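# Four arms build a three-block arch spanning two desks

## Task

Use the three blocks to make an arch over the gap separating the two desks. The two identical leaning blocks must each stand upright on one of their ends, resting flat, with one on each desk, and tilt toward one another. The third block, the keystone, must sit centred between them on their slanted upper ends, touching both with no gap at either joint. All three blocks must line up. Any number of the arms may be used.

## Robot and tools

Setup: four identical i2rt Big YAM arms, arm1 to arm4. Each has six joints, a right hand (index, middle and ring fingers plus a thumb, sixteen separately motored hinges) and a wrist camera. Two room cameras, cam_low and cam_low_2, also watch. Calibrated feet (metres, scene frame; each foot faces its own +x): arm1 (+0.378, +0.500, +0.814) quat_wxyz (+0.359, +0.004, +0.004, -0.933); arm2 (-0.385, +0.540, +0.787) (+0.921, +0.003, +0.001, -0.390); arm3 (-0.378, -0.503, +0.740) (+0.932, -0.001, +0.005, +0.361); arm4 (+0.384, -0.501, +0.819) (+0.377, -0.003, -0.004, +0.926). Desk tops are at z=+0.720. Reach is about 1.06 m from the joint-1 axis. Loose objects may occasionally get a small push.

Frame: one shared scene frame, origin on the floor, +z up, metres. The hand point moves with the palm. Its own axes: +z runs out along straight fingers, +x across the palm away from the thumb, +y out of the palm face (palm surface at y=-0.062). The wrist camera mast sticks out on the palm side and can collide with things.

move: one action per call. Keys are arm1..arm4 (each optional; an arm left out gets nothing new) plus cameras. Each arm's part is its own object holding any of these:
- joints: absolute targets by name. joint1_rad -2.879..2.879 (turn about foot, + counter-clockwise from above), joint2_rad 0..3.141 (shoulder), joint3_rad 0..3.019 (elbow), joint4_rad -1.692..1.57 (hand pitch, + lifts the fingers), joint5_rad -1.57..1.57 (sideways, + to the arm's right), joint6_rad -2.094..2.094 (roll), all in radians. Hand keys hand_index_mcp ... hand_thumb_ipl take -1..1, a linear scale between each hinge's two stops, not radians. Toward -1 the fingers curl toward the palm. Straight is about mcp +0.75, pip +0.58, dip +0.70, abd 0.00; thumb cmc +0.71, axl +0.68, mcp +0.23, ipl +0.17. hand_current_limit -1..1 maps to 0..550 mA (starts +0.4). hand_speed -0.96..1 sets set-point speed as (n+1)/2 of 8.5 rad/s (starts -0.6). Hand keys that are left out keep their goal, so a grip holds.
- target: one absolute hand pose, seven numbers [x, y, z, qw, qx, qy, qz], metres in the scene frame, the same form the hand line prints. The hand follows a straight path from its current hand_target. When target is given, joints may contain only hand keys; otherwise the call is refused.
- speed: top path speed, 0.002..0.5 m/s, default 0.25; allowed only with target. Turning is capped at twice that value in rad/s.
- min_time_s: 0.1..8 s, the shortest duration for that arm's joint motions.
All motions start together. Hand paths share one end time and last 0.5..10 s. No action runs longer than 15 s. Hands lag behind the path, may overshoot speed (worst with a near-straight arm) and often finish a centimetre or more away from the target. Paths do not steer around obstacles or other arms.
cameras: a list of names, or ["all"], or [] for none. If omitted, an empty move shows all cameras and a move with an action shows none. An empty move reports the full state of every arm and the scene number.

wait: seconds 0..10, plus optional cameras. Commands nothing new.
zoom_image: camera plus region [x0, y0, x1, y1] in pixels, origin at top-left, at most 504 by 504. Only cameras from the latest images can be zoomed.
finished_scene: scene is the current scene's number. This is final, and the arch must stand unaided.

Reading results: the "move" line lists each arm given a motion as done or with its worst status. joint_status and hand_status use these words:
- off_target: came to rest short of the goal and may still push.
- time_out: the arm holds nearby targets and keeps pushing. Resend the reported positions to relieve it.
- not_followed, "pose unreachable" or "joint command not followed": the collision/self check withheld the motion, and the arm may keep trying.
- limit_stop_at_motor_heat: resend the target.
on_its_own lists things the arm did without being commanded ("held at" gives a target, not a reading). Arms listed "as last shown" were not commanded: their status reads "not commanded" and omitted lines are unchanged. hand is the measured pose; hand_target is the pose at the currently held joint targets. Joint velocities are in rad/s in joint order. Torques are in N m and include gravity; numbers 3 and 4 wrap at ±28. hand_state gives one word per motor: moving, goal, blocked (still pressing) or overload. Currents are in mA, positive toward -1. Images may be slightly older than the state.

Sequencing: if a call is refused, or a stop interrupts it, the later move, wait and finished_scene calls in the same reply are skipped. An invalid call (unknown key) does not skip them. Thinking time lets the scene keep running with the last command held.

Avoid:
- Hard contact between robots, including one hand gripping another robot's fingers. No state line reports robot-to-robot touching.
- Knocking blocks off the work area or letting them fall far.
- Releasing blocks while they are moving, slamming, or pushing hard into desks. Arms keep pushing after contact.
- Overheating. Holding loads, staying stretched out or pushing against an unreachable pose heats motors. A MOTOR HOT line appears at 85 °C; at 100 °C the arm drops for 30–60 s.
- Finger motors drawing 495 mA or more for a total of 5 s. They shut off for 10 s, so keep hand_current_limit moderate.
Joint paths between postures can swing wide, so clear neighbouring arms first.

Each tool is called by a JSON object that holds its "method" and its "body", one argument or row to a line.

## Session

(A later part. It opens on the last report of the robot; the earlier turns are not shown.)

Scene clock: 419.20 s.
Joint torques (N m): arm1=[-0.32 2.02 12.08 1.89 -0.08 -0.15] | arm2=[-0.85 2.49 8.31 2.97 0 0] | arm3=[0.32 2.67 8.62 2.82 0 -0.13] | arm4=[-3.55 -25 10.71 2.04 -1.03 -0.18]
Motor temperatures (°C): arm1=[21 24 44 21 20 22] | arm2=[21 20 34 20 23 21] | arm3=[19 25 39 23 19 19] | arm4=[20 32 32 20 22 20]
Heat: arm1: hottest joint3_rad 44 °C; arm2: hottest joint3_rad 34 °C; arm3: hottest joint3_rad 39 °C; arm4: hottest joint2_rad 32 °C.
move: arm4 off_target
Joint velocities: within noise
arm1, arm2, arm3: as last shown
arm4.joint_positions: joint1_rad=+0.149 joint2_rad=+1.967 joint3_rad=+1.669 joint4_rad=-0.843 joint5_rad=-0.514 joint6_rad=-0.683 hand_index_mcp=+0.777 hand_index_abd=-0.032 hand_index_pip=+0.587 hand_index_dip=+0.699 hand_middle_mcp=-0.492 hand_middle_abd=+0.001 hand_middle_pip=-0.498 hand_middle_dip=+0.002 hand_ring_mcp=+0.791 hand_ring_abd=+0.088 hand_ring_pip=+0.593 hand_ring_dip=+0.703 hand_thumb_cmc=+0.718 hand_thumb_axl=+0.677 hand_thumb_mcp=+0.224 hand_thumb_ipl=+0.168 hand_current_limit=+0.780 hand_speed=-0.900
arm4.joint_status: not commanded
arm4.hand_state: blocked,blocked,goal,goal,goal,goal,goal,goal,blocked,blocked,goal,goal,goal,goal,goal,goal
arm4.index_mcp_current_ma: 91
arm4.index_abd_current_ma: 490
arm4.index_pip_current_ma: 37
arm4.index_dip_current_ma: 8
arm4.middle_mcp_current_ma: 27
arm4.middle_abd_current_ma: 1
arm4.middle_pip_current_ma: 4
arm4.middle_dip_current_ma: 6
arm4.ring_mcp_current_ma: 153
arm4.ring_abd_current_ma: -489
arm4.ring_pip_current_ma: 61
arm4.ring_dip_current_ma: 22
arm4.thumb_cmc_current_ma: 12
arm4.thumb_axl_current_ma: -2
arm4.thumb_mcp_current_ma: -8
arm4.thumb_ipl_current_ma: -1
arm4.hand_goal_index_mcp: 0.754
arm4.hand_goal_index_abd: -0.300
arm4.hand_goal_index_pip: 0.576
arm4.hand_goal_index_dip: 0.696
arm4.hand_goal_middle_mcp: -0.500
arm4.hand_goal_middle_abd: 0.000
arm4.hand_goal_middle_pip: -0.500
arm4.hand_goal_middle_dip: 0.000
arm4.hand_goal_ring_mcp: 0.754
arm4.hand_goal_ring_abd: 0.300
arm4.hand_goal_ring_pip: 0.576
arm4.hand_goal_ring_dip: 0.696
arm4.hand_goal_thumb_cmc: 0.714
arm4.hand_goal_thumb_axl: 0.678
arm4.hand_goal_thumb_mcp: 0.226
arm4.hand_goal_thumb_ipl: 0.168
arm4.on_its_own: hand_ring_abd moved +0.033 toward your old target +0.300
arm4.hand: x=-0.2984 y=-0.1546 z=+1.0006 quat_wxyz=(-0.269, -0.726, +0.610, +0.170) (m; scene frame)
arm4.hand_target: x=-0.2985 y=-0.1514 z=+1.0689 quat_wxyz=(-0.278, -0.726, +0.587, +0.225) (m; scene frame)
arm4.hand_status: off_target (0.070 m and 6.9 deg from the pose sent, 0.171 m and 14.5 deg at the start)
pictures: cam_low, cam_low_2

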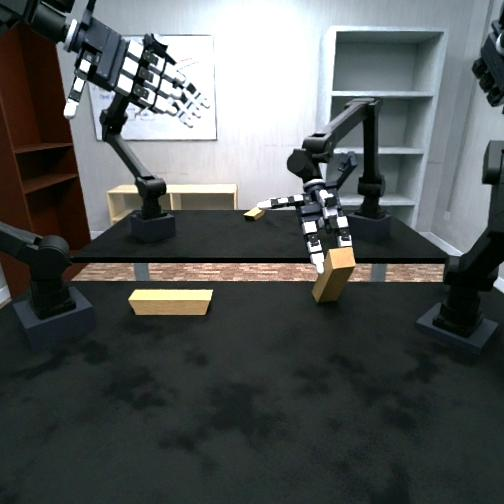

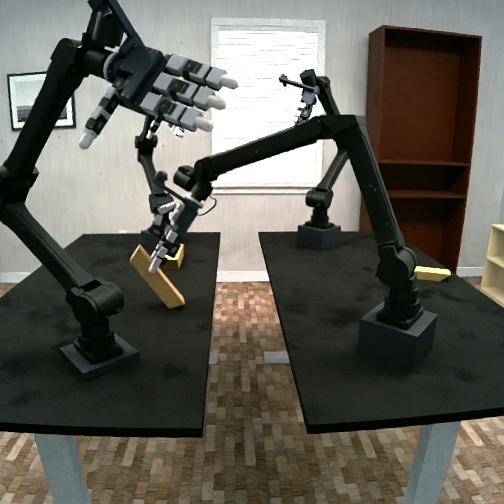

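{"method": "move", "body": {
  "arm4": {"target":[-0.214,-0.135,1.14,0.3284,0.7043,-0.5703,-0.2659],"speed":0.08},
  "cameras": ["cam_low","cam_low_2"]
}}

{"method": "zoom_image", "body": {
  "camera": "cam_low_2",
  "region": [110, 180, 230, 300]
}}

Scene clock: 426.53 s.
Joint torques (N m): arm1=[-0.26 2.02 11.78 1.92 -0.06 -0.12] | arm2=[-0.91 2.67 8.24 3.03 -0.02 0] | arm3=[0.38 2.67 8.61 2.82 0 -0.13] | arm4=[-3.55 -22.12 11.08 2.09 -1.43 -0.19]
Motor temperatures (°C): arm1=[21 24 44 21 20 22] | arm2=[21 20 34 20 23 21] | arm3=[19 25 39 23 19 19] | arm4=[20 31 32 20 23 20]
Heat: arm1: hottest joint3_rad 44 °C; arm2: hottest joint3_rad 34 °C; arm3: hottest joint3_rad 39 °C; arm4: hottest joint3_rad 32 °C.
move: arm4 off_target
Joint velocities: within noise
arm1, arm2, arm3: as last shown
arm4.joint_positions: joint1_rad=+0.024 joint2_rad=+1.773 joint3_rad=+1.507 joint4_rad=-0.820 joint5_rad=-0.667 joint6_rad=-0.736 hand_index_mcp=+0.779 hand_index_abd=-0.032 hand_index_pip=+0.588 hand_index_dip=+0.700 hand_middle_mcp=-0.492 hand_middle_abd=+0.001 hand_middle_pip=-0.498 hand_middle_dip=+0.002 hand_ring_mcp=+0.803 hand_ring_abd=+0.091 hand_ring_pip=+0.599 hand_ring_dip=+0.706 hand_thumb_cmc=+0.718 hand_thumb_axl=+0.677 hand_thumb_mcp=+0.224 hand_thumb_ipl=+0.168 hand_current_limit=+0.780 hand_speed=-0.900
arm4.joint_status: not commanded
arm4.hand_state: blocked,blocked,goal,goal,goal,goal,goal,goal,blocked,blocked,blocked,goal,goal,goal,goal,goal
arm4.index_mcp_current_ma: 100
arm4.index_abd_current_ma: 490
arm4.index_pip_current_ma: 41
arm4.index_dip_current_ma: 14
arm4.middle_mcp_current_ma: 27
arm4.middle_abd_current_ma: 1
arm4.middle_pip_current_ma: 4
arm4.middle_dip_current_ma: 6
arm4.ring_mcp_current_ma: 210
arm4.ring_abd_current_ma: -489
arm4.ring_pip_current_ma: 87
arm4.ring_dip_current_ma: 35
arm4.thumb_cmc_current_ma: 12
arm4.thumb_axl_current_ma: -2
arm4.thumb_mcp_current_ma: -8
arm4.thumb_ipl_current_ma: -1
arm4.hand_goal_index_mcp: 0.754
arm4.hand_goal_index_abd: -0.300
arm4.hand_goal_index_pip: 0.576
arm4.hand_goal_index_dip: 0.696
arm4.hand_goal_middle_mcp: -0.500
arm4.hand_goal_middle_abd: 0.000
arm4.hand_goal_middle_pip: -0.500
arm4.hand_goal_middle_dip: 0.000
arm4.hand_goal_ring_mcp: 0.754
arm4.hand_goal_ring_abd: 0.300
arm4.hand_goal_ring_pip: 0.576
arm4.hand_goal_ring_dip: 0.696
arm4.hand_goal_thumb_cmc: 0.714
arm4.hand_goal_thumb_axl: 0.678
arm4.hand_goal_thumb_mcp: 0.226
arm4.hand_goal_thumb_ipl: 0.168
arm4.hand: x=-0.2169 y=-0.1341 z=+1.0749 quat_wxyz=(-0.323, -0.702, +0.599, +0.212) (m; scene frame)
arm4.hand_target: x=-0.2128 y=-0.1366 z=+1.1385 quat_wxyz=(-0.328, -0.705, +0.570, +0.266) (m; scene frame)
arm4.hand_status: off_target (0.065 m and 7.1 deg from the pose sent, 0.164 m and 13.9 deg at the start)
pictures: cam_low, cam_low_2

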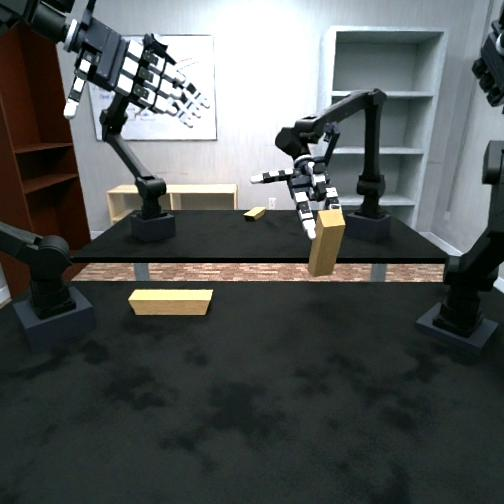

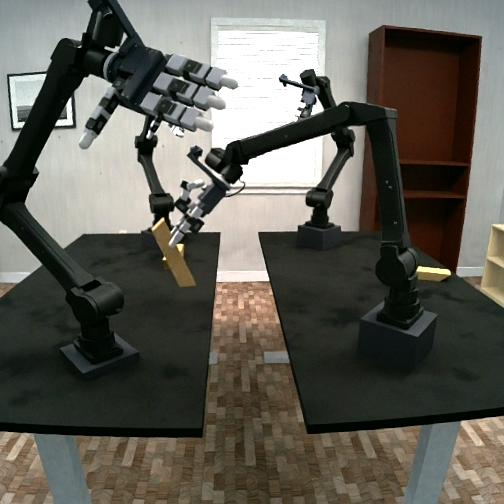

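Scaled by 4.200.

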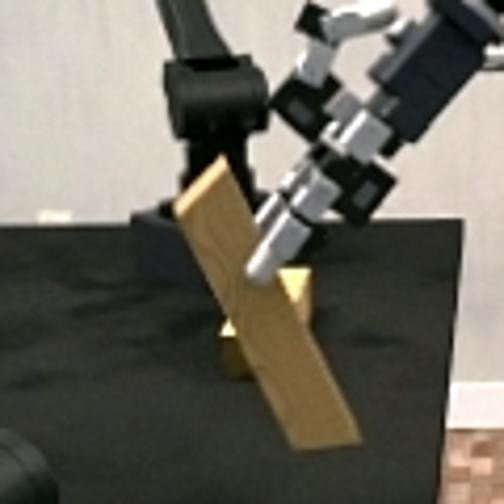

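{"method": "move", "body": {
  "arm4": {"target":[0.15,0.03,1.15,0.2706,0.6533,-0.6533,-0.2706],"speed":0.13},
  "cameras": ["cam_low","cam_low_2"]
}}

{"method": "zoom_image", "body": {
  "camera": "cam_low_2",
  "region": [210, 170, 350, 310]
}}

{"method": "zoom_image", "body": {
  "camera": "cam_low",
  "region": [180, 160, 320, 300]
}}

Scene clock: 447.37 s.
Joint torques (N m): arm1=[0.21 1.9 11.89 1.98 -0.07 -0.12] | arm2=[-0.85 2.55 8.27 2.91 -0.01 -0.01] | arm3=[0.32 2.73 8.62 2.81 0 -0.13] | arm4=[-2.96 -16.15 15.73 -0.25 -1.81 -0.2]
Motor temperatures (°C): arm1=[21 24 44 21 20 22] | arm2=[21 20 34 20 23 21] | arm3=[19 25 39 23 19 19] | arm4=[20 31 32 20 24 20]
Heat: arm1: hottest joint3_rad 44 °C; arm2: hottest joint3_rad 34 °C; arm3: hottest joint3_rad 39 °C; arm4: hottest joint3_rad 32 °C.
move: arm4 off_target
Joint velocities: within noise
arm1.joint_positions: joint1_rad=+0.156 joint2_rad=+0.631 joint3_rad=+1.334 joint4_rad=-1.380 joint5_rad=-0.110 joint6_rad=+1.098 hand_index_mcp=+0.753 hand_index_abd=+0.000 hand_index_pip=+0.577 hand_index_dip=+0.696 hand_middle_mcp=+0.754 hand_middle_abd=+0.000 hand_middle_pip=+0.577 hand_middle_dip=+0.696 hand_ring_mcp=+0.754 hand_ring_abd=+0.000 hand_ring_pip=+0.577 hand_ring_dip=+0.696 hand_thumb_cmc=+0.714 hand_thumb_axl=+0.677 hand_thumb_mcp=+0.225 hand_thumb_ipl=+0.168 hand_current_limit=+0.400 hand_speed=-0.600
arm1.joint_status: not commanded
arm1.hand_state: goal,goal,goal,goal,goal,goal,goal,goal,goal,goal,goal,goal,goal,goal,goal,goal
arm1.index_mcp_current_ma: -1
arm1.index_abd_current_ma: 0
arm1.index_pip_current_ma: 1
arm1.index_dip_current_ma: 0
arm1.middle_mcp_current_ma: -1
arm1.middle_abd_current_ma: 0
arm1.middle_pip_current_ma: 1
arm1.middle_dip_current_ma: 0
arm1.ring_mcp_current_ma: -1
arm1.ring_abd_current_ma: 0
arm1.ring_pip_current_ma: 1
arm1.ring_dip_current_ma: 0
arm1.thumb_cmc_current_ma: 1
arm1.thumb_axl_current_ma: -2
arm1.thumb_mcp_current_ma: -2
arm1.thumb_ipl_current_ma: -1
arm1.hand_goal_index_mcp: 0.754
arm1.hand_goal_index_abd: 0.000
arm1.hand_goal_index_pip: 0.576
arm1.hand_goal_index_dip: 0.696
arm1.hand_goal_middle_mcp: 0.754
arm1.hand_goal_middle_abd: 0.000
arm1.hand_goal_middle_pip: 0.576
arm1.hand_goal_middle_dip: 0.696
arm1.hand_goal_ring_mcp: 0.754
arm1.hand_goal_ring_abd: 0.000
arm1.hand_goal_ring_pip: 0.576
arm1.hand_goal_ring_dip: 0.696
arm1.hand_goal_thumb_cmc: 0.714
arm1.hand_goal_thumb_axl: 0.678
arm1.hand_goal_thumb_mcp: 0.226
arm1.hand_goal_thumb_ipl: 0.168
arm1.hand: x=+0.1611 y=+0.3354 z=+1.3208 quat_wxyz=(+0.407, +0.588, -0.686, +0.136) (m; scene frame)
arm1.hand_target: x=+0.1623 y=+0.3369 z=+1.3347 quat_wxyz=(+0.421, +0.584, -0.680, +0.139) (m; scene frame)
arm1.hand_status: not commanded
arm2.joint_positions: joint1_rad=-0.353 joint2_rad=+0.630 joint3_rad=+1.343 joint4_rad=-1.193 joint5_rad=-0.107 joint6_rad=+1.142 hand_index_mcp=+0.754 hand_index_abd=+0.001 hand_index_pip=+0.577 hand_index_dip=+0.696 hand_middle_mcp=+0.754 hand_middle_abd=+0.001 hand_middle_pip=+0.577 hand_middle_dip=+0.696 hand_ring_mcp=+0.754 hand_ring_abd=+0.001 hand_ring_pip=+0.577 hand_ring_dip=+0.696 hand_thumb_cmc=+0.714 hand_thumb_axl=+0.677 hand_thumb_mcp=+0.226 hand_thumb_ipl=+0.168 hand_current_limit=+0.400 hand_speed=-0.600
arm2.joint_status: not commanded
arm2.hand_state: goal,goal,goal,goal,goal,goal,goal,goal,goal,goal,goal,goal,goal,goal,goal,goal
arm2.index_mcp_current_ma: 0
arm2.index_abd_current_ma: 0
arm2.index_pip_current_ma: 0
arm2.index_dip_current_ma: 0
arm2.middle_mcp_current_ma: 0
arm2.middle_abd_current_ma: 0
arm2.middle_pip_current_ma: 0
arm2.middle_dip_current_ma: 0
arm2.ring_mcp_current_ma: 0
arm2.ring_abd_current_ma: 0
arm2.ring_pip_current_ma: 0
arm2.ring_dip_current_ma: 0
arm2.thumb_cmc_current_ma: 0
arm2.thumb_axl_current_ma: 0
arm2.thumb_mcp_current_ma: 0
arm2.thumb_ipl_current_ma: 0
arm2.hand_goal_index_mcp: 0.754
arm2.hand_goal_index_abd: 0.000
arm2.hand_goal_index_pip: 0.576
arm2.hand_goal_index_dip: 0.696
arm2.hand_goal_middle_mcp: 0.754
arm2.hand_goal_middle_abd: 0.000
arm2.hand_goal_middle_pip: 0.576
arm2.hand_goal_middle_dip: 0.696
arm2.hand_goal_ring_mcp: 0.754
arm2.hand_goal_ring_abd: 0.000
arm2.hand_goal_ring_pip: 0.576
arm2.hand_goal_ring_dip: 0.696
arm2.hand_goal_thumb_cmc: 0.714
arm2.hand_goal_thumb_axl: 0.678
arm2.hand_goal_thumb_mcp: 0.226
arm2.hand_goal_thumb_ipl: 0.168
arm2.hand: x=-0.3346 y=+0.2548 z=+1.3387 quat_wxyz=(+0.334, +0.809, -0.278, +0.396) (m; scene frame)
arm2.hand_target: x=-0.3357 y=+0.2571 z=+1.3514 quat_wxyz=(+0.343, +0.802, -0.275, +0.404) (m; scene frame)
arm2.hand_status: not commanded
arm3: as last shown
arm4.joint_positions: joint1_rad=-0.704 joint2_rad=+1.682 joint3_rad=+1.477 joint4_rad=-1.375 joint5_rad=-0.765 joint6_rad=-1.432 hand_index_mcp=+0.780 hand_index_abd=-0.032 hand_index_pip=+0.589 hand_index_dip=+0.701 hand_middle_mcp=-0.492 hand_middle_abd=+0.001 hand_middle_pip=-0.498 hand_middle_dip=+0.002 hand_ring_mcp=+0.806 hand_ring_abd=+0.092 hand_ring_pip=+0.601 hand_ring_dip=+0.707 hand_thumb_cmc=+0.718 hand_thumb_axl=+0.677 hand_thumb_mcp=+0.224 hand_thumb_ipl=+0.168 hand_current_limit=+0.780 hand_speed=-0.900
arm4.joint_status: not commanded
arm4.hand_state: blocked,blocked,goal,goal,goal,goal,goal,goal,blocked,blocked,blocked,goal,goal,goal,goal,goal
arm4.index_mcp_current_ma: 105
arm4.index_abd_current_ma: 490
arm4.index_pip_current_ma: 44
arm4.index_dip_current_ma: 16
arm4.middle_mcp_current_ma: 27
arm4.middle_abd_current_ma: 1
arm4.middle_pip_current_ma: 4
arm4.middle_dip_current_ma: 6
arm4.ring_mcp_current_ma: 224
arm4.ring_abd_current_ma: -489
arm4.ring_pip_current_ma: 93
arm4.ring_dip_current_ma: 38
arm4.thumb_cmc_current_ma: 12
arm4.thumb_axl_current_ma: -2
arm4.thumb_mcp_current_ma: -8
arm4.thumb_ipl_current_ma: -1
arm4.hand_goal_index_mcp: 0.754
arm4.hand_goal_index_abd: -0.300
arm4.hand_goal_index_pip: 0.576
arm4.hand_goal_index_dip: 0.696
arm4.hand_goal_middle_mcp: -0.500
arm4.hand_goal_middle_abd: 0.000
arm4.hand_goal_middle_pip: -0.500
arm4.hand_goal_middle_dip: 0.000
arm4.hand_goal_ring_mcp: 0.754
arm4.hand_goal_ring_abd: 0.300
arm4.hand_goal_ring_pip: 0.576
arm4.hand_goal_ring_dip: 0.696
arm4.hand_goal_thumb_cmc: 0.714
arm4.hand_goal_thumb_axl: 0.678
arm4.hand_goal_thumb_mcp: 0.226
arm4.hand_goal_thumb_ipl: 0.168
arm4.hand: x=+0.1537 y=+0.0170 z=+1.0973 quat_wxyz=(-0.291, -0.641, +0.673, +0.227) (m; scene frame)
arm4.hand_target: x=+0.1509 y=+0.0256 z=+1.1492 quat_wxyz=(-0.270, -0.654, +0.653, +0.271) (m; scene frame)
arm4.hand_status: off_target (0.054 m and 6.1 deg from the pose sent, 0.409 m and 12.3 deg at the start)
pictures: cam_low, cam_low_2

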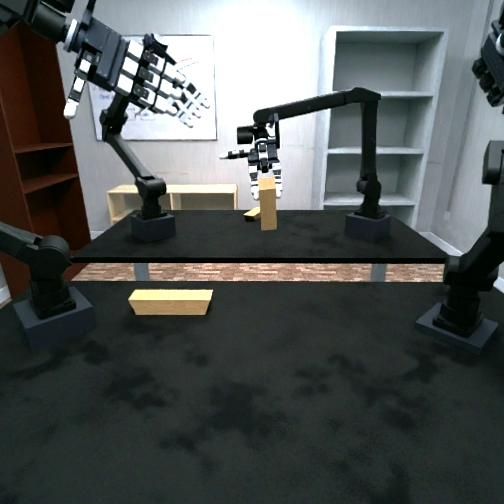

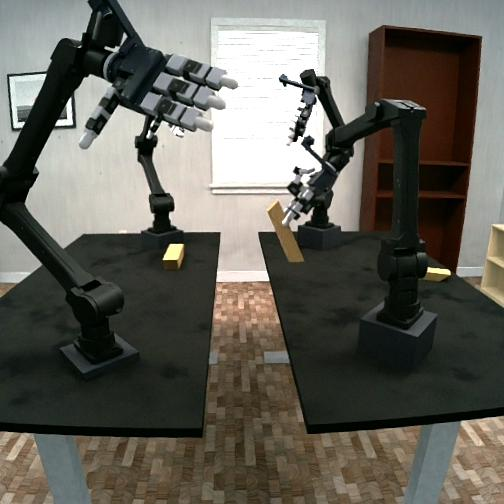

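Scaled by 3.600.

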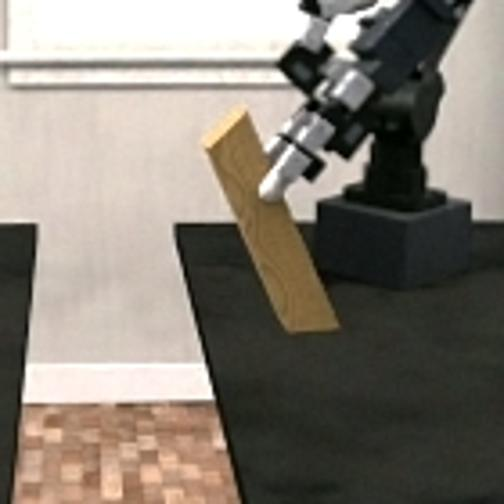

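Scaled by 3.600.

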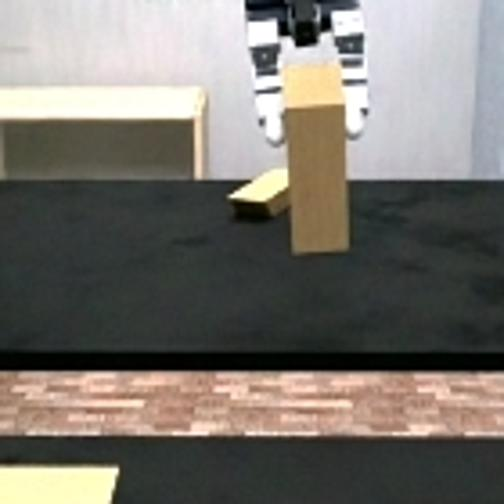

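{"method": "move", "body": {
  "arm4": {"joints":{"hand_middle_mcp":0.99,"hand_middle_dip":-0.75,"hand_speed":-0.8}}
}}

{"method": "move", "body": {
  "arm4": {"joints":{"hand_middle_pip":0.97}}
}}

{"method": "move", "body": {
  "arm4": {"joints":{"hand_middle_dip":0.0}},
  "cameras": ["cam_low_2"]
}}

{"method": "zoom_image", "body": {
  "camera": "cam_low_2",
  "region": [240, 170, 340, 270]
}}

Scene clock: 489.13 s.
Joint torques (N m): arm1=[0.15 2.02 11.92 1.96 -0.07 -0.15] | arm2=[-0.85 2.55 8.32 3.03 -0.02 -0.01] | arm3=[0.38 2.67 8.61 2.81 0 -0.12] | arm4=[-2.96 -16.26 15.71 -0.25 -1.8 -0.2]
Motor temperatures (°C): arm1=[21 24 44 21 20 22] | arm2=[21 20 34 20 23 21] | arm3=[19 25 39 23 19 19] | arm4=[20 29 35 20 27 20]
Heat: arm1: hottest joint3_rad 44 °C; arm2: hottest joint3_rad 34 °C; arm3: hottest joint3_rad 39 °C; arm4: hottest joint3_rad 35 °C.
move: arm4 done
Joint velocities: within noise
arm1, arm2: as last shown
arm3.joint_positions: joint1_rad=-1.193 joint2_rad=+0.636 joint3_rad=+1.450 joint4_rad=-1.164 joint5_rad=-0.009 joint6_rad=+1.034 hand_index_mcp=+0.756 hand_index_abd=+0.001 hand_index_pip=+0.577 hand_index_dip=+0.696 hand_middle_mcp=+0.756 hand_middle_abd=+0.001 hand_middle_pip=+0.577 hand_middle_dip=+0.696 hand_ring_mcp=+0.757 hand_ring_abd=+0.001 hand_ring_pip=+0.577 hand_ring_dip=+0.696 hand_thumb_cmc=+0.716 hand_thumb_axl=+0.677 hand_thumb_mcp=+0.226 hand_thumb_ipl=+0.168 hand_current_limit=+0.400 hand_speed=-0.600
arm3.joint_status: not commanded
arm3.hand_state: goal,goal,goal,goal,goal,goal,goal,goal,goal,goal,goal,goal,goal,goal,goal,goal
arm3.index_mcp_current_ma: 5
arm3.index_abd_current_ma: 1
arm3.index_pip_current_ma: 1
arm3.index_dip_current_ma: 0
arm3.middle_mcp_current_ma: 6
arm3.middle_abd_current_ma: 1
arm3.middle_pip_current_ma: 1
arm3.middle_dip_current_ma: 0
arm3.ring_mcp_current_ma: 6
arm3.ring_abd_current_ma: 1
arm3.ring_pip_current_ma: 1
arm3.ring_dip_current_ma: 0
arm3.thumb_cmc_current_ma: 3
arm3.thumb_axl_current_ma: -2
arm3.thumb_mcp_current_ma: 0
arm3.thumb_ipl_current_ma: -1
arm3.hand_goal_index_mcp: 0.754
arm3.hand_goal_index_abd: 0.000
arm3.hand_goal_index_pip: 0.576
arm3.hand_goal_index_dip: 0.696
arm3.hand_goal_middle_mcp: 0.754
arm3.hand_goal_middle_abd: 0.000
arm3.hand_goal_middle_pip: 0.576
arm3.hand_goal_middle_dip: 0.696
arm3.hand_goal_ring_mcp: 0.754
arm3.hand_goal_ring_abd: 0.000
arm3.hand_goal_ring_pip: 0.576
arm3.hand_goal_ring_dip: 0.696
arm3.hand_goal_thumb_cmc: 0.714
arm3.hand_goal_thumb_axl: 0.678
arm3.hand_goal_thumb_mcp: 0.226
arm3.hand_goal_thumb_ipl: 0.168
arm3.hand: x=-0.1744 y=-0.6894 z=+1.3649 quat_wxyz=(+0.272, +0.820, +0.039, +0.503) (m; scene frame)
arm3.hand_target: x=-0.1795 y=-0.6886 z=+1.3787 quat_wxyz=(+0.280, +0.811, +0.036, +0.513) (m; scene frame)
arm3.hand_status: not commanded
arm4.joint_positions: joint1_rad=-0.704 joint2_rad=+1.682 joint3_rad=+1.477 joint4_rad=-1.375 joint5_rad=-0.765 joint6_rad=-1.432 hand_index_mcp=+0.780 hand_index_abd=-0.032 hand_index_pip=+0.589 hand_index_dip=+0.701 hand_middle_mcp=+0.992 hand_middle_abd=+0.001 hand_middle_pip=-0.498 hand_middle_dip=-0.748 hand_ring_mcp=+0.806 hand_ring_abd=+0.092 hand_ring_pip=+0.601 hand_ring_dip=+0.707 hand_thumb_cmc=+0.718 hand_thumb_axl=+0.677 hand_thumb_mcp=+0.224 hand_thumb_ipl=+0.168 hand_current_limit=+0.780 hand_speed=-0.800
arm4.joint_status: all done
arm4.hand_state: blocked,blocked,goal,goal,goal,goal,goal,goal,blocked,blocked,blocked,goal,goal,goal,goal,goal
arm4.index_mcp_current_ma: 105
arm4.index_abd_current_ma: 489
arm4.index_pip_current_ma: 44
arm4.index_dip_current_ma: 16
arm4.middle_mcp_current_ma: 5
arm4.middle_abd_current_ma: 1
arm4.middle_pip_current_ma: 4
arm4.middle_dip_current_ma: 6
arm4.ring_mcp_current_ma: 224
arm4.ring_abd_current_ma: -489
arm4.ring_pip_current_ma: 93
arm4.ring_dip_current_ma: 38
arm4.thumb_cmc_current_ma: 12
arm4.thumb_axl_current_ma: -2
arm4.thumb_mcp_current_ma: -8
arm4.thumb_ipl_current_ma: -1
arm4.hand_goal_index_mcp: 0.754
arm4.hand_goal_index_abd: -0.300
arm4.hand_goal_index_pip: 0.576
arm4.hand_goal_index_dip: 0.696
arm4.hand_goal_middle_mcp: 0.990
arm4.hand_goal_middle_abd: 0.000
arm4.hand_goal_middle_pip: -0.500
arm4.hand_goal_middle_dip: -0.750
arm4.hand_goal_ring_mcp: 0.754
arm4.hand_goal_ring_abd: 0.300
arm4.hand_goal_ring_pip: 0.576
arm4.hand_goal_ring_dip: 0.696
arm4.hand_goal_thumb_cmc: 0.714
arm4.hand_goal_thumb_axl: 0.678
arm4.hand_goal_thumb_mcp: 0.226
arm4.hand_goal_thumb_ipl: 0.168
arm4.hand: x=+0.1536 y=+0.0170 z=+1.0973 quat_wxyz=(-0.291, -0.642, +0.673, +0.227) (m; scene frame)
arm4.hand_target: x=+0.1509 y=+0.0256 z=+1.1492 quat_wxyz=(-0.270, -0.654, +0.653, +0.271) (m; scene frame)
arm4.hand_status: not commanded
pictures: none

Scene clock: 491.67 s.
Joint torques (N m): arm1=[-0.26 1.96 11.78 1.95 -0.08 -0.12] | arm2=[-0.91 2.73 8.32 3.03 -0.02 0.01] | arm3=[0.38 2.73 8.62 2.8 0 -0.13] | arm4=[-2.96 -16.15 15.72 -0.24 -1.79 -0.19]
Motor temperatures (°C): arm1=[21 24 44 21 20 22] | arm2=[21 20 34 20 23 21] | arm3=[19 25 39 23 19 19] | arm4=[20 29 35 20 27 20]
Heat: arm1: hottest joint3_rad 44 °C; arm2: hottest joint3_rad 34 °C; arm3: hottest joint3_rad 39 °C; arm4: hottest joint3_rad 35 °C.
move: arm4 done
Joint velocities: within noise
arm1, arm2, arm3: as last shown
arm4.joint_positions: joint1_rad=-0.704 joint2_rad=+1.682 joint3_rad=+1.477 joint4_rad=-1.375 joint5_rad=-0.765 joint6_rad=-1.432 hand_index_mcp=+0.780 hand_index_abd=-0.032 hand_index_pip=+0.589 hand_index_dip=+0.701 hand_middle_mcp=+0.992 hand_middle_abd=+0.001 hand_middle_pip=+0.967 hand_middle_dip=-0.748 hand_ring_mcp=+0.806 hand_ring_abd=+0.092 hand_ring_pip=+0.601 hand_ring_dip=+0.707 hand_thumb_cmc=+0.718 hand_thumb_axl=+0.677 hand_thumb_mcp=+0.224 hand_thumb_ipl=+0.168 hand_current_limit=+0.780 hand_speed=-0.800
arm4.joint_status: all done
arm4.hand_state: blocked,blocked,goal,goal,goal,goal,goal,goal,blocked,blocked,blocked,goal,goal,goal,goal,goal
arm4.index_mcp_current_ma: 105
arm4.index_abd_current_ma: 489
arm4.index_pip_current_ma: 44
arm4.index_dip_current_ma: 16
arm4.middle_mcp_current_ma: 5
arm4.middle_abd_current_ma: 1
arm4.middle_pip_current_ma: -9
arm4.middle_dip_current_ma: 6
arm4.ring_mcp_current_ma: 224
arm4.ring_abd_current_ma: -489
arm4.ring_pip_current_ma: 93
arm4.ring_dip_current_ma: 38
arm4.thumb_cmc_current_ma: 12
arm4.thumb_axl_current_ma: -2
arm4.thumb_mcp_current_ma: -8
arm4.thumb_ipl_current_ma: -1
arm4.hand_goal_index_mcp: 0.754
arm4.hand_goal_index_abd: -0.300
arm4.hand_goal_index_pip: 0.576
arm4.hand_goal_index_dip: 0.696
arm4.hand_goal_middle_mcp: 0.990
arm4.hand_goal_middle_abd: 0.000
arm4.hand_goal_middle_pip: 0.970
arm4.hand_goal_middle_dip: -0.750
arm4.hand_goal_ring_mcp: 0.754
arm4.hand_goal_ring_abd: 0.300
arm4.hand_goal_ring_pip: 0.576
arm4.hand_goal_ring_dip: 0.696
arm4.hand_goal_thumb_cmc: 0.714
arm4.hand_goal_thumb_axl: 0.678
arm4.hand_goal_thumb_mcp: 0.226
arm4.hand_goal_thumb_ipl: 0.168
arm4.hand: x=+0.1536 y=+0.0170 z=+1.0973 quat_wxyz=(-0.291, -0.642, +0.673, +0.227) (m; scene frame)
arm4.hand_target: x=+0.1509 y=+0.0256 z=+1.1492 quat_wxyz=(-0.270, -0.654, +0.653, +0.271) (m; scene frame)
arm4.hand_status: not commanded
pictures: none

Scene clock: 493.17 s.
Joint torques (N m): arm1=[-0.85 2.26 11.9 2 -0.08 -0.12] | arm2=[-0.97 2.67 8.24 3.04 -0.02 0.01] | arm3=[0.32 2.67 8.61 2.82 0 -0.13] | arm4=[-2.96 -16.26 15.71 -0.25 -1.74 -0.2]
Motor temperatures (°C): arm1=[21 24 44 21 20 22] | arm2=[21 20 34 20 23 21] | arm3=[19 25 39 23 19 19] | arm4=[20 29 36 20 27 20]
Heat: arm1: hottest joint3_rad 44 °C; arm2: hottest joint3_rad 34 °C; arm3: hottest joint3_rad 39 °C; arm4: hottest joint3_rad 36 °C.
move: arm4 done
Joint velocities: within noise
arm1, arm2, arm3: as last shown
arm4.joint_positions: joint1_rad=-0.704 joint2_rad=+1.682 joint3_rad=+1.477 joint4_rad=-1.376 joint5_rad=-0.766 joint6_rad=-1.433 hand_index_mcp=+0.783 hand_index_abd=-0.032 hand_index_pip=+0.591 hand_index_dip=+0.703 hand_middle_mcp=+0.990 hand_middle_abd=+0.000 hand_middle_pip=+0.967 hand_middle_dip=-0.002 hand_ring_mcp=+0.807 hand_ring_abd=+0.092 hand_ring_pip=+0.601 hand_ring_dip=+0.707 hand_thumb_cmc=+0.718 hand_thumb_axl=+0.677 hand_thumb_mcp=+0.224 hand_thumb_ipl=+0.168 hand_current_limit=+0.780 hand_speed=-0.800
arm4.joint_status: all done
arm4.hand_state: blocked,blocked,goal,goal,goal,goal,goal,goal,blocked,blocked,blocked,goal,goal,goal,goal,goal
arm4.index_mcp_current_ma: 119
arm4.index_abd_current_ma: 489
arm4.index_pip_current_ma: 52
arm4.index_dip_current_ma: 21
arm4.middle_mcp_current_ma: -1
arm4.middle_abd_current_ma: 1
arm4.middle_pip_current_ma: -9
arm4.middle_dip_current_ma: -6
arm4.ring_mcp_current_ma: 229
arm4.ring_abd_current_ma: -489
arm4.ring_pip_current_ma: 95
arm4.ring_dip_current_ma: 38
arm4.thumb_cmc_current_ma: 12
arm4.thumb_axl_current_ma: -2
arm4.thumb_mcp_current_ma: -8
arm4.thumb_ipl_current_ma: -1
arm4.hand_goal_index_mcp: 0.754
arm4.hand_goal_index_abd: -0.300
arm4.hand_goal_index_pip: 0.576
arm4.hand_goal_index_dip: 0.696
arm4.hand_goal_middle_mcp: 0.990
arm4.hand_goal_middle_abd: 0.000
arm4.hand_goal_middle_pip: 0.970
arm4.hand_goal_middle_dip: 0.000
arm4.hand_goal_ring_mcp: 0.754
arm4.hand_goal_ring_abd: 0.300
arm4.hand_goal_ring_pip: 0.576
arm4.hand_goal_ring_dip: 0.696
arm4.hand_goal_thumb_cmc: 0.714
arm4.hand_goal_thumb_axl: 0.678
arm4.hand_goal_thumb_mcp: 0.226
arm4.hand_goal_thumb_ipl: 0.168
arm4.hand: x=+0.1536 y=+0.0168 z=+1.0975 quat_wxyz=(-0.291, -0.641, +0.672, +0.227) (m; scene frame)
arm4.hand_target: x=+0.1509 y=+0.0256 z=+1.1493 quat_wxyz=(-0.270, -0.654, +0.653, +0.271) (m; scene frame)
arm4.hand_status: not commanded
pictures: cam_low_2

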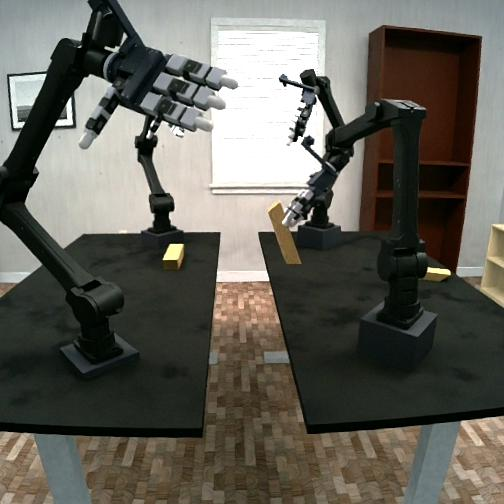

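Scaled by 5.040.

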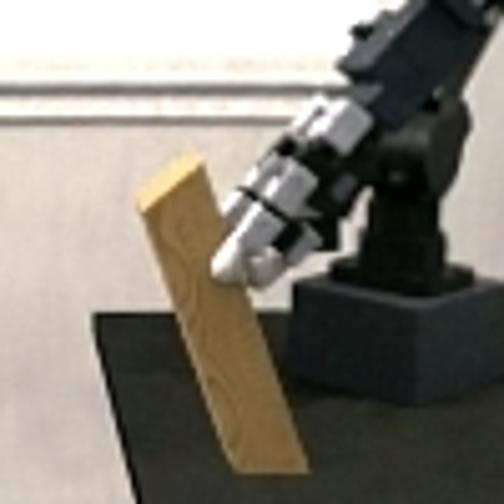

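{"method": "move", "body": {
  "arm4": {"target":[0.130,0.045,1.045,0.2506,0.6613,-0.6447,-0.2904],"speed":0.08,"joints":{"hand_middle_mcp":0.96}},
  "cameras": ["cam_low","cam_low_2"]
}}

{"method": "zoom_image", "body": {
  "camera": "cam_low_2",
  "region": [230, 190, 330, 290]
}}

{"method": "zoom_image", "body": {
  "camera": "cam_low",
  "region": [200, 170, 320, 290]
}}

Scene clock: 517.20 s.
Joint torques (N m): arm1=[0.67 2.14 11.97 1.94 -0.07 -0.12] | arm2=[-0.91 2.73 8.28 3 -0.02 0.02] | arm3=[0.32 2.67 8.59 2.81 0 -0.13] | arm4=[-2.2 -17.79 9.77 0.91 -1.63 -0.09]
Motor temperatures (°C): arm1=[21 24 45 21 20 22] | arm2=[21 20 34 20 23 21] | arm3=[19 25 39 23 19 19] | arm4=[20 28 36 19 28 20]
Heat: arm1: hottest joint3_rad 45 °C; arm2: hottest joint3_rad 34 °C; arm3: hottest joint3_rad 39 °C; arm4: hottest joint3_rad 36 °C.
move: arm4 off_target
Joint velocities: within noise
arm1, arm2, arm3: as last shown
arm4.joint_positions: joint1_rad=-0.674 joint2_rad=+1.776 joint3_rad=+1.366 joint4_rad=-1.041 joint5_rad=-0.757 joint6_rad=-1.393 hand_index_mcp=+0.786 hand_index_abd=-0.032 hand_index_pip=+0.593 hand_index_dip=+0.704 hand_middle_mcp=+0.967 hand_middle_abd=+0.000 hand_middle_pip=+0.967 hand_middle_dip=-0.002 hand_ring_mcp=+0.807 hand_ring_abd=+0.092 hand_ring_pip=+0.601 hand_ring_dip=+0.707 hand_thumb_cmc=+0.718 hand_thumb_axl=+0.677 hand_thumb_mcp=+0.224 hand_thumb_ipl=+0.168 hand_current_limit=+0.780 hand_speed=-0.800
arm4.joint_status: all done
arm4.hand_state: blocked,blocked,goal,goal,goal,goal,goal,goal,blocked,blocked,blocked,goal,goal,goal,goal,goal
arm4.index_mcp_current_ma: 131
arm4.index_abd_current_ma: 490
arm4.index_pip_current_ma: 60
arm4.index_dip_current_ma: 26
arm4.middle_mcp_current_ma: 25
arm4.middle_abd_current_ma: 1
arm4.middle_pip_current_ma: -9
arm4.middle_dip_current_ma: -6
arm4.ring_mcp_current_ma: 229
arm4.ring_abd_current_ma: -489
arm4.ring_pip_current_ma: 95
arm4.ring_dip_current_ma: 38
arm4.thumb_cmc_current_ma: 12
arm4.thumb_axl_current_ma: -2
arm4.thumb_mcp_current_ma: -8
arm4.thumb_ipl_current_ma: -1
arm4.hand_goal_index_mcp: 0.754
arm4.hand_goal_index_abd: -0.300
arm4.hand_goal_index_pip: 0.576
arm4.hand_goal_index_dip: 0.696
arm4.hand_goal_middle_mcp: 0.960
arm4.hand_goal_middle_abd: 0.000
arm4.hand_goal_middle_pip: 0.970
arm4.hand_goal_middle_dip: 0.000
arm4.hand_goal_ring_mcp: 0.754
arm4.hand_goal_ring_abd: 0.300
arm4.hand_goal_ring_pip: 0.576
arm4.hand_goal_ring_dip: 0.696
arm4.hand_goal_thumb_cmc: 0.714
arm4.hand_goal_thumb_axl: 0.678
arm4.hand_goal_thumb_mcp: 0.226
arm4.hand_goal_thumb_ipl: 0.168
arm4.hand: x=+0.1367 y=+0.0424 z=+1.0141 quat_wxyz=(-0.260, -0.656, +0.659, +0.262) (m; scene frame)
arm4.hand_target: x=+0.1303 y=+0.0442 z=+1.0448 quat_wxyz=(-0.251, -0.662, +0.644, +0.290) (m; scene frame)
arm4.hand_status: off_target (0.032 m and 3.8 deg from the pose sent, 0.064 m and 9.5 deg at the start)
pictures: cam_low, cam_low_2

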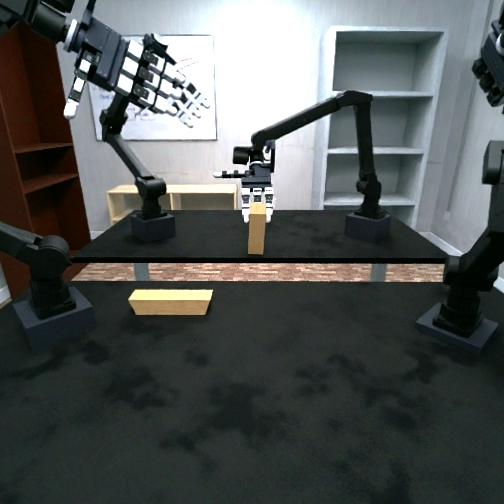

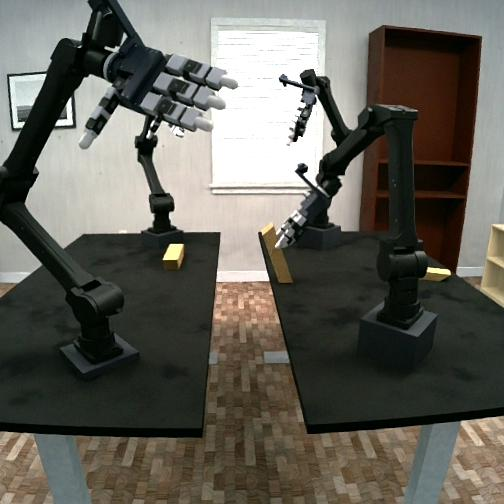

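Scaled by 5.040.

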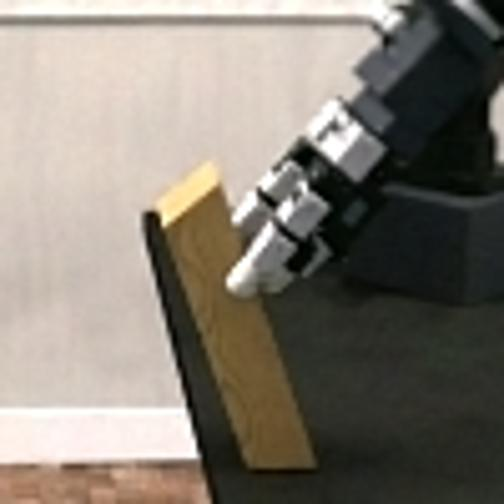

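Scaled by 4.200.

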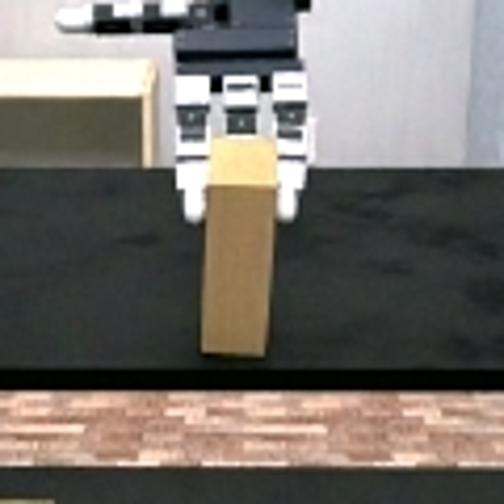

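{"method": "move", "body": {
  "arm4": {"target":[0.128,0.042,1.008,0.2592,0.6580,-0.6486,-0.2820],"speed":0.05},
  "cameras": ["cam_low","cam_low_2"]
}}

{"method": "zoom_image", "body": {
  "camera": "cam_low_2",
  "region": [230, 190, 330, 290]
}}

{"method": "zoom_image", "body": {
  "camera": "cam_low",
  "region": [200, 170, 320, 290]
}}

Scene clock: 532.33 s.
Joint torques (N m): arm1=[0.44 2.55 11.93 1.72 -0.08 -0.15] | arm2=[-0.97 2.73 8.28 2.93 -0.01 0] | arm3=[0.38 2.61 8.59 2.8 0.01 -0.13] | arm4=[-2.78 -15.09 8.23 0.7 -1.06 -0.11]
Motor temperatures (°C): arm1=[21 24 45 21 20 22] | arm2=[21 20 34 20 23 21] | arm3=[19 25 39 23 19 19] | arm4=[20 29 35 20 28 20]
Heat: arm1: hottest joint3_rad 45 °C; arm2: hottest joint3_rad 34 °C; arm3: hottest joint3_rad 39 °C; arm4: hottest joint3_rad 35 °C.
move: arm4 done
Joint velocities: within noise
arm1, arm2, arm3: as last shown
arm4.joint_positions: joint1_rad=-0.671 joint2_rad=+1.779 joint3_rad=+1.335 joint4_rad=-0.969 joint5_rad=-0.773 joint6_rad=-1.382 hand_index_mcp=+0.786 hand_index_abd=-0.032 hand_index_pip=+0.593 hand_index_dip=+0.704 hand_middle_mcp=+0.966 hand_middle_abd=-0.005 hand_middle_pip=+0.967 hand_middle_dip=-0.009 hand_ring_mcp=+0.782 hand_ring_abd=+0.092 hand_ring_pip=+0.589 hand_ring_dip=+0.704 hand_thumb_cmc=+0.718 hand_thumb_axl=+0.677 hand_thumb_mcp=+0.224 hand_thumb_ipl=+0.168 hand_current_limit=+0.780 hand_speed=-0.800
arm4.joint_status: not commanded
arm4.hand_state: blocked,blocked,goal,goal,goal,goal,goal,goal,blocked,blocked,goal,goal,goal,goal,goal,goal
arm4.index_mcp_current_ma: 131
arm4.index_abd_current_ma: 489
arm4.index_pip_current_ma: 60
arm4.index_dip_current_ma: 26
arm4.middle_mcp_current_ma: 19
arm4.middle_abd_current_ma: -14
arm4.middle_pip_current_ma: -8
arm4.middle_dip_current_ma: -32
arm4.ring_mcp_current_ma: 112
arm4.ring_abd_current_ma: -489
arm4.ring_pip_current_ma: 44
arm4.ring_dip_current_ma: 26
arm4.thumb_cmc_current_ma: 12
arm4.thumb_axl_current_ma: -2
arm4.thumb_mcp_current_ma: -8
arm4.thumb_ipl_current_ma: -1
arm4.hand_goal_index_mcp: 0.754
arm4.hand_goal_index_abd: -0.300
arm4.hand_goal_index_pip: 0.576
arm4.hand_goal_index_dip: 0.696
arm4.hand_goal_middle_mcp: 0.960
arm4.hand_goal_middle_abd: 0.000
arm4.hand_goal_middle_pip: 0.970
arm4.hand_goal_middle_dip: 0.000
arm4.hand_goal_ring_mcp: 0.754
arm4.hand_goal_ring_abd: 0.300
arm4.hand_goal_ring_pip: 0.576
arm4.hand_goal_ring_dip: 0.696
arm4.hand_goal_thumb_cmc: 0.714
arm4.hand_goal_thumb_axl: 0.678
arm4.hand_goal_thumb_mcp: 0.226
arm4.hand_goal_thumb_ipl: 0.168
arm4.hand: x=+0.1339 y=+0.0430 z=+1.0066 quat_wxyz=(-0.257, -0.656, +0.653, +0.278) (m; scene frame)
arm4.hand_target: x=+0.1281 y=+0.0420 z=+1.0081 quat_wxyz=(-0.259, -0.658, +0.649, +0.282) (m; scene frame)
arm4.hand_status: done (0.006 m and 0.8 deg from the pose sent, 0.011 m and 2.6 deg at the start)
pictures: cam_low, cam_low_2

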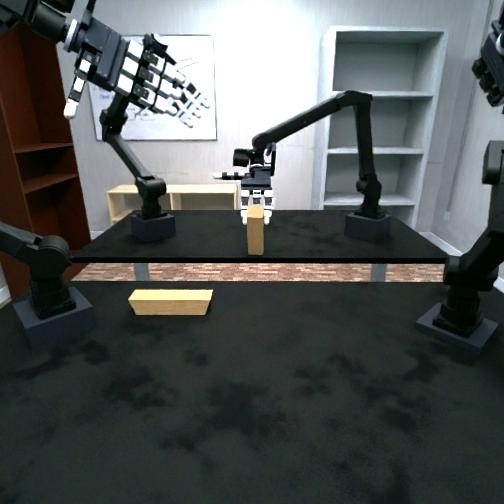

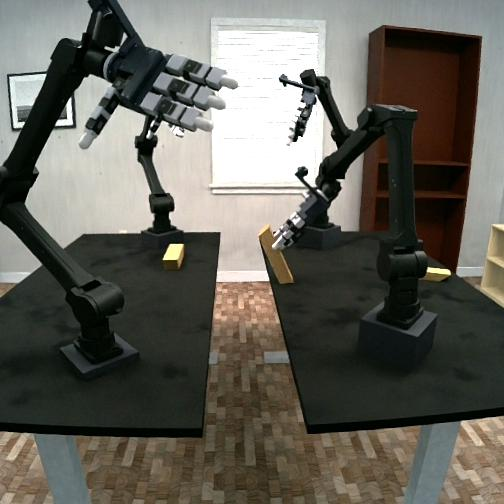

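Scaled by 5.040.

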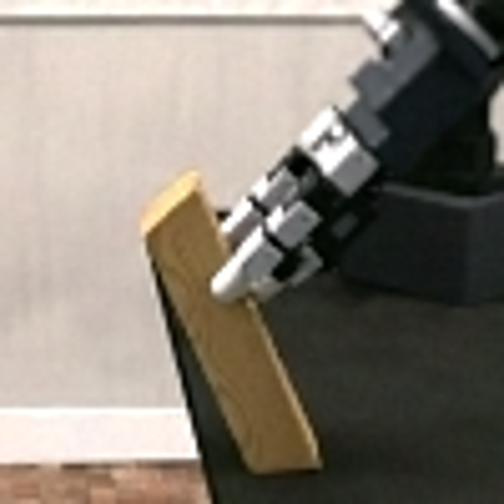

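Scaled by 4.200.

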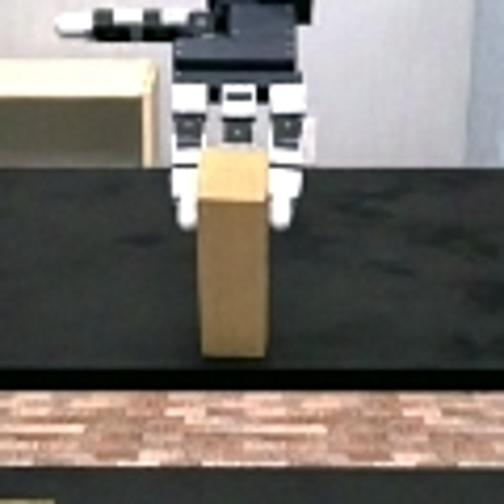

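{"method": "move", "body": {
  "arm4": {"target":[0.144,0.042,1.010,0.2592,0.6580,-0.6486,-0.2820],"speed":0.04,"joints":{"hand_middle_mcp":0.93}},
  "cameras": ["cam_low","cam_low_2"]
}}

{"method": "zoom_image", "body": {
  "camera": "cam_low_2",
  "region": [230, 190, 330, 290]
}}

Scene clock: 540.63 s.
Joint torques (N m): arm1=[-0.21 2.02 11.99 1.88 -0.03 -0.14] | arm2=[-1.03 2.49 8.27 3 -0.01 0] | arm3=[0.32 2.73 8.58 2.8 0 -0.13] | arm4=[-3.49 -15.15 8.49 -0.09 -1.08 -0.22]
Motor temperatures (°C): arm1=[21 24 45 21 20 22] | arm2=[21 20 34 20 23 21] | arm3=[19 25 39 23 19 19] | arm4=[20 28 34 20 28 20]
Heat: arm1: hottest joint3_rad 45 °C; arm2: hottest joint3_rad 34 °C; arm3: hottest joint3_rad 39 °C; arm4: hottest joint3_rad 34 °C.
move: arm4 done
Joint velocities: within noise
arm1, arm2, arm3: as last shown
arm4.joint_positions: joint1_rad=-0.684 joint2_rad=+1.780 joint3_rad=+1.335 joint4_rad=-0.984 joint5_rad=-0.777 joint6_rad=-1.410 hand_index_mcp=+0.780 hand_index_abd=-0.032 hand_index_pip=+0.589 hand_index_dip=+0.704 hand_middle_mcp=+0.948 hand_middle_abd=-0.006 hand_middle_pip=+0.973 hand_middle_dip=-0.001 hand_ring_mcp=+0.775 hand_ring_abd=+0.092 hand_ring_pip=+0.585 hand_ring_dip=+0.701 hand_thumb_cmc=+0.718 hand_thumb_axl=+0.677 hand_thumb_mcp=+0.224 hand_thumb_ipl=+0.168 hand_current_limit=+0.780 hand_speed=-0.800
arm4.joint_status: all done
arm4.hand_state: blocked,blocked,goal,goal,goal,goal,goal,goal,blocked,blocked,goal,goal,goal,goal,goal,goal
arm4.index_mcp_current_ma: 103
arm4.index_abd_current_ma: 489
arm4.index_pip_current_ma: 46
arm4.index_dip_current_ma: 26
arm4.middle_mcp_current_ma: 71
arm4.middle_abd_current_ma: -15
arm4.middle_pip_current_ma: 9
arm4.middle_dip_current_ma: -4
arm4.ring_mcp_current_ma: 84
arm4.ring_abd_current_ma: -489
arm4.ring_pip_current_ma: 30
arm4.ring_dip_current_ma: 17
arm4.thumb_cmc_current_ma: 12
arm4.thumb_axl_current_ma: -2
arm4.thumb_mcp_current_ma: -8
arm4.thumb_ipl_current_ma: -1
arm4.hand_goal_index_mcp: 0.754
arm4.hand_goal_index_abd: -0.300
arm4.hand_goal_index_pip: 0.576
arm4.hand_goal_index_dip: 0.696
arm4.hand_goal_middle_mcp: 0.930
arm4.hand_goal_middle_abd: 0.000
arm4.hand_goal_middle_pip: 0.970
arm4.hand_goal_middle_dip: 0.000
arm4.hand_goal_ring_mcp: 0.754
arm4.hand_goal_ring_abd: 0.300
arm4.hand_goal_ring_pip: 0.576
arm4.hand_goal_ring_dip: 0.696
arm4.hand_goal_thumb_cmc: 0.714
arm4.hand_goal_thumb_axl: 0.678
arm4.hand_goal_thumb_mcp: 0.226
arm4.hand_goal_thumb_ipl: 0.168
arm4.hand: x=+0.1407 y=+0.0418 z=+1.0064 quat_wxyz=(-0.257, -0.658, +0.650, +0.279) (m; scene frame)
arm4.hand_target: x=+0.1439 y=+0.0420 z=+1.0100 quat_wxyz=(-0.259, -0.658, +0.649, +0.282) (m; scene frame)
arm4.hand_status: done (0.005 m and 0.5 deg from the pose sent, 0.011 m and 0.8 deg at the start)
pictures: cam_low, cam_low_2

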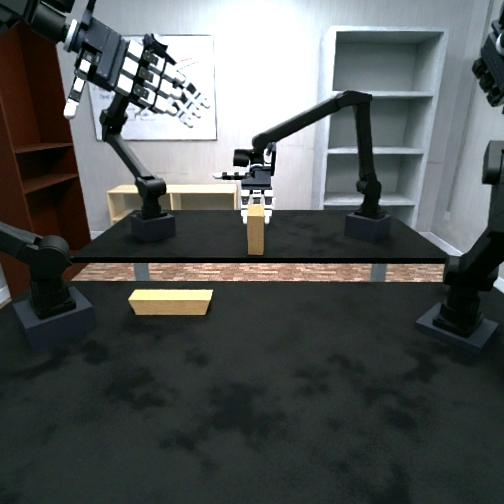

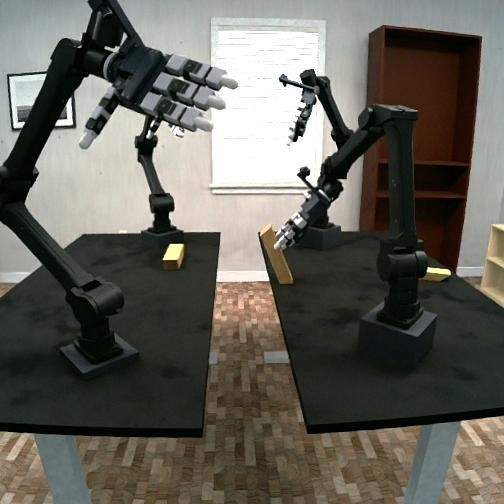

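Scaled by 5.040.

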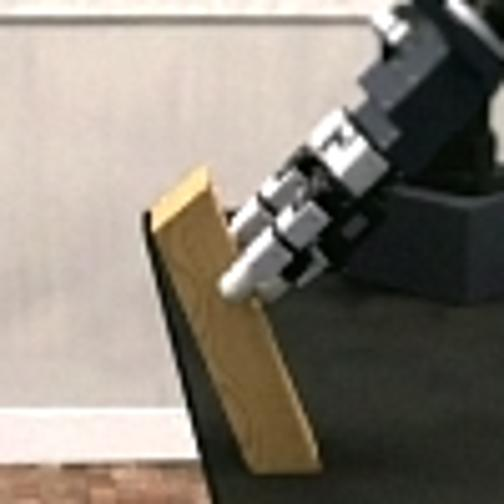

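{"method": "move", "body": {
  "arm4": {"target":[0.152,0.042,1.010,0.2592,0.6580,-0.6486,-0.2820],"speed":0.04,"joints":{"hand_middle_mcp":0.90}},
  "cameras": ["cam_low","cam_low_2"]
}}

{"method": "zoom_image", "body": {
  "camera": "cam_low_2",
  "region": [230, 190, 330, 290]
}}

{"method": "zoom_image", "body": {
  "camera": "cam_low_2",
  "region": [270, 265, 310, 295]
}}

Scene clock: 547.13 s.
Joint torques (N m): arm1=[-0.26 2.02 11.95 1.95 -0.11 -0.12] | arm2=[-1.08 2.49 8.24 3 -0.01 -0.01] | arm3=[0.38 2.67 8.61 2.81 0 -0.13] | arm4=[-3.55 -15.27 8.57 -0.03 -1.1 -0.22]
Motor temperatures (°C): arm1=[21 24 45 21 20 22] | arm2=[21 20 34 20 23 21] | arm3=[19 25 39 23 19 19] | arm4=[20 28 34 19 28 20]
Heat: arm1: hottest joint3_rad 45 °C; arm2: hottest joint3_rad 34 °C; arm3: hottest joint3_rad 39 °C; arm4: hottest joint3_rad 34 °C.
move: arm4 off_target
Joint velocities: within noise
arm1, arm2, arm3: as last shown
arm4.joint_positions: joint1_rad=-0.698 joint2_rad=+1.782 joint3_rad=+1.335 joint4_rad=-1.000 joint5_rad=-0.779 joint6_rad=-1.431 hand_index_mcp=+0.773 hand_index_abd=-0.032 hand_index_pip=+0.585 hand_index_dip=+0.702 hand_middle_mcp=+0.929 hand_middle_abd=-0.005 hand_middle_pip=+0.978 hand_middle_dip=+0.001 hand_ring_mcp=+0.767 hand_ring_abd=+0.092 hand_ring_pip=+0.580 hand_ring_dip=+0.698 hand_thumb_cmc=+0.718 hand_thumb_axl=+0.677 hand_thumb_mcp=+0.224 hand_thumb_ipl=+0.168 hand_current_limit=+0.780 hand_speed=-0.800
arm4.joint_status: hand_middle_mcp off_target (ended at +0.929, target +0.900)
arm4.hand_state: goal,blocked,goal,goal,blocked,goal,goal,goal,goal,blocked,goal,goal,goal,goal,goal,goal
arm4.index_mcp_current_ma: 74
arm4.index_abd_current_ma: 490
arm4.index_pip_current_ma: 30
arm4.index_dip_current_ma: 19
arm4.middle_mcp_current_ma: 120
arm4.middle_abd_current_ma: -15
arm4.middle_pip_current_ma: 25
arm4.middle_dip_current_ma: 4
arm4.ring_mcp_current_ma: 48
arm4.ring_abd_current_ma: -489
arm4.ring_pip_current_ma: 12
arm4.ring_dip_current_ma: 7
arm4.thumb_cmc_current_ma: 12
arm4.thumb_axl_current_ma: -2
arm4.thumb_mcp_current_ma: -8
arm4.thumb_ipl_current_ma: -1
arm4.hand_goal_index_mcp: 0.754
arm4.hand_goal_index_abd: -0.300
arm4.hand_goal_index_pip: 0.576
arm4.hand_goal_index_dip: 0.696
arm4.hand_goal_middle_mcp: 0.900
arm4.hand_goal_middle_abd: 0.000
arm4.hand_goal_middle_pip: 0.970
arm4.hand_goal_middle_dip: 0.000
arm4.hand_goal_ring_mcp: 0.754
arm4.hand_goal_ring_abd: 0.300
arm4.hand_goal_ring_pip: 0.576
arm4.hand_goal_ring_dip: 0.696
arm4.hand_goal_thumb_cmc: 0.714
arm4.hand_goal_thumb_axl: 0.678
arm4.hand_goal_thumb_mcp: 0.226
arm4.hand_goal_thumb_ipl: 0.168
arm4.hand: x=+0.1483 y=+0.0414 z=+1.0054 quat_wxyz=(-0.258, -0.658, +0.650, +0.278) (m; scene frame)
arm4.hand_target: x=+0.1520 y=+0.0420 z=+1.0101 quat_wxyz=(-0.259, -0.658, +0.649, +0.282) (m; scene frame)
arm4.hand_status: done (0.006 m and 0.5 deg from the pose sent, 0.012 m and 0.5 deg at the start)
pictures: cam_low, cam_low_2

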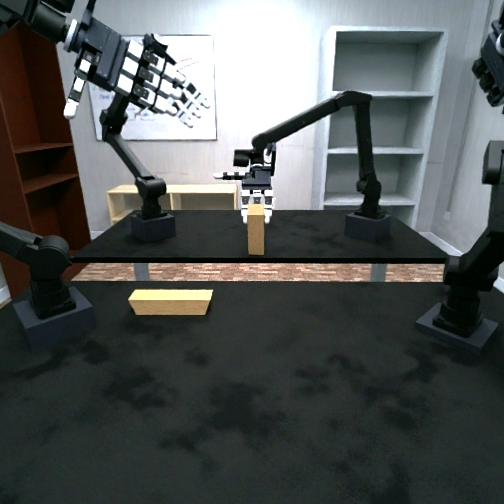

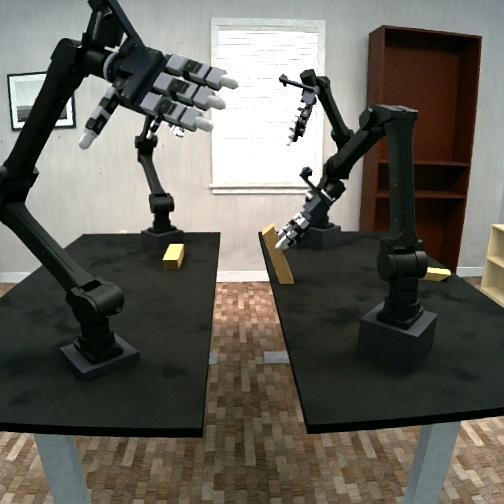

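Scaled by 5.040.

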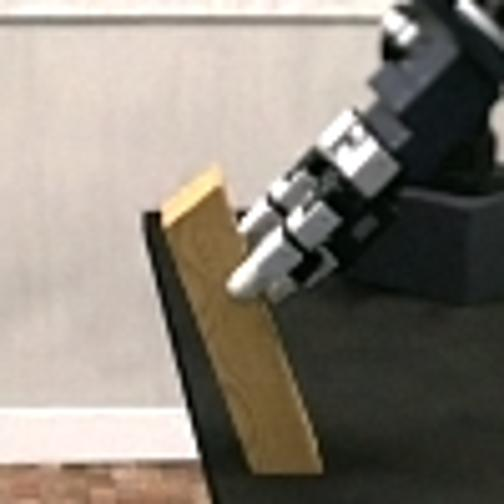

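Scaled by 12.600.

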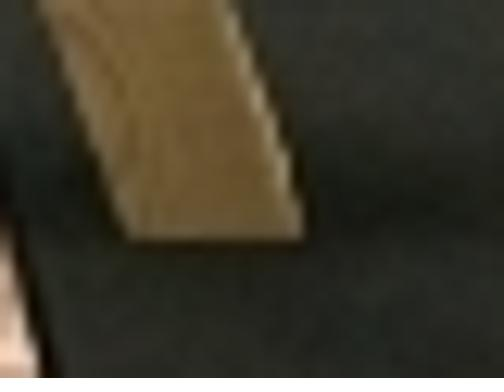

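{"method": "zoom_image", "body": {
  "camera": "cam_low",
  "region": [240, 195, 280, 260]
}}

{"method": "zoom_image", "body": {
  "camera": "cam_low_2",
  "region": [255, 215, 300, 255]
}}

Scaled by 7.754.

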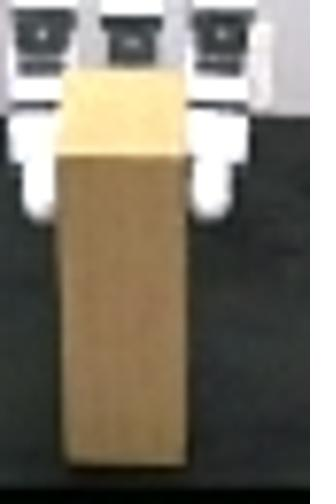

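Scaled by 11.200.

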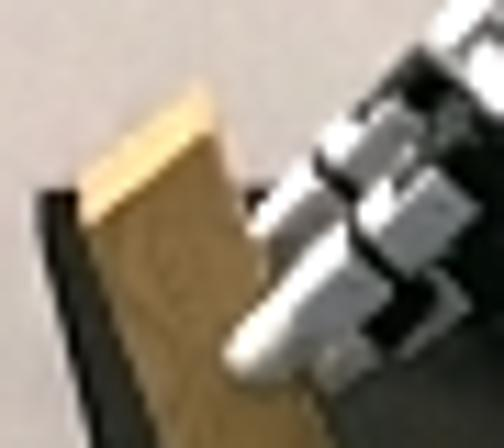

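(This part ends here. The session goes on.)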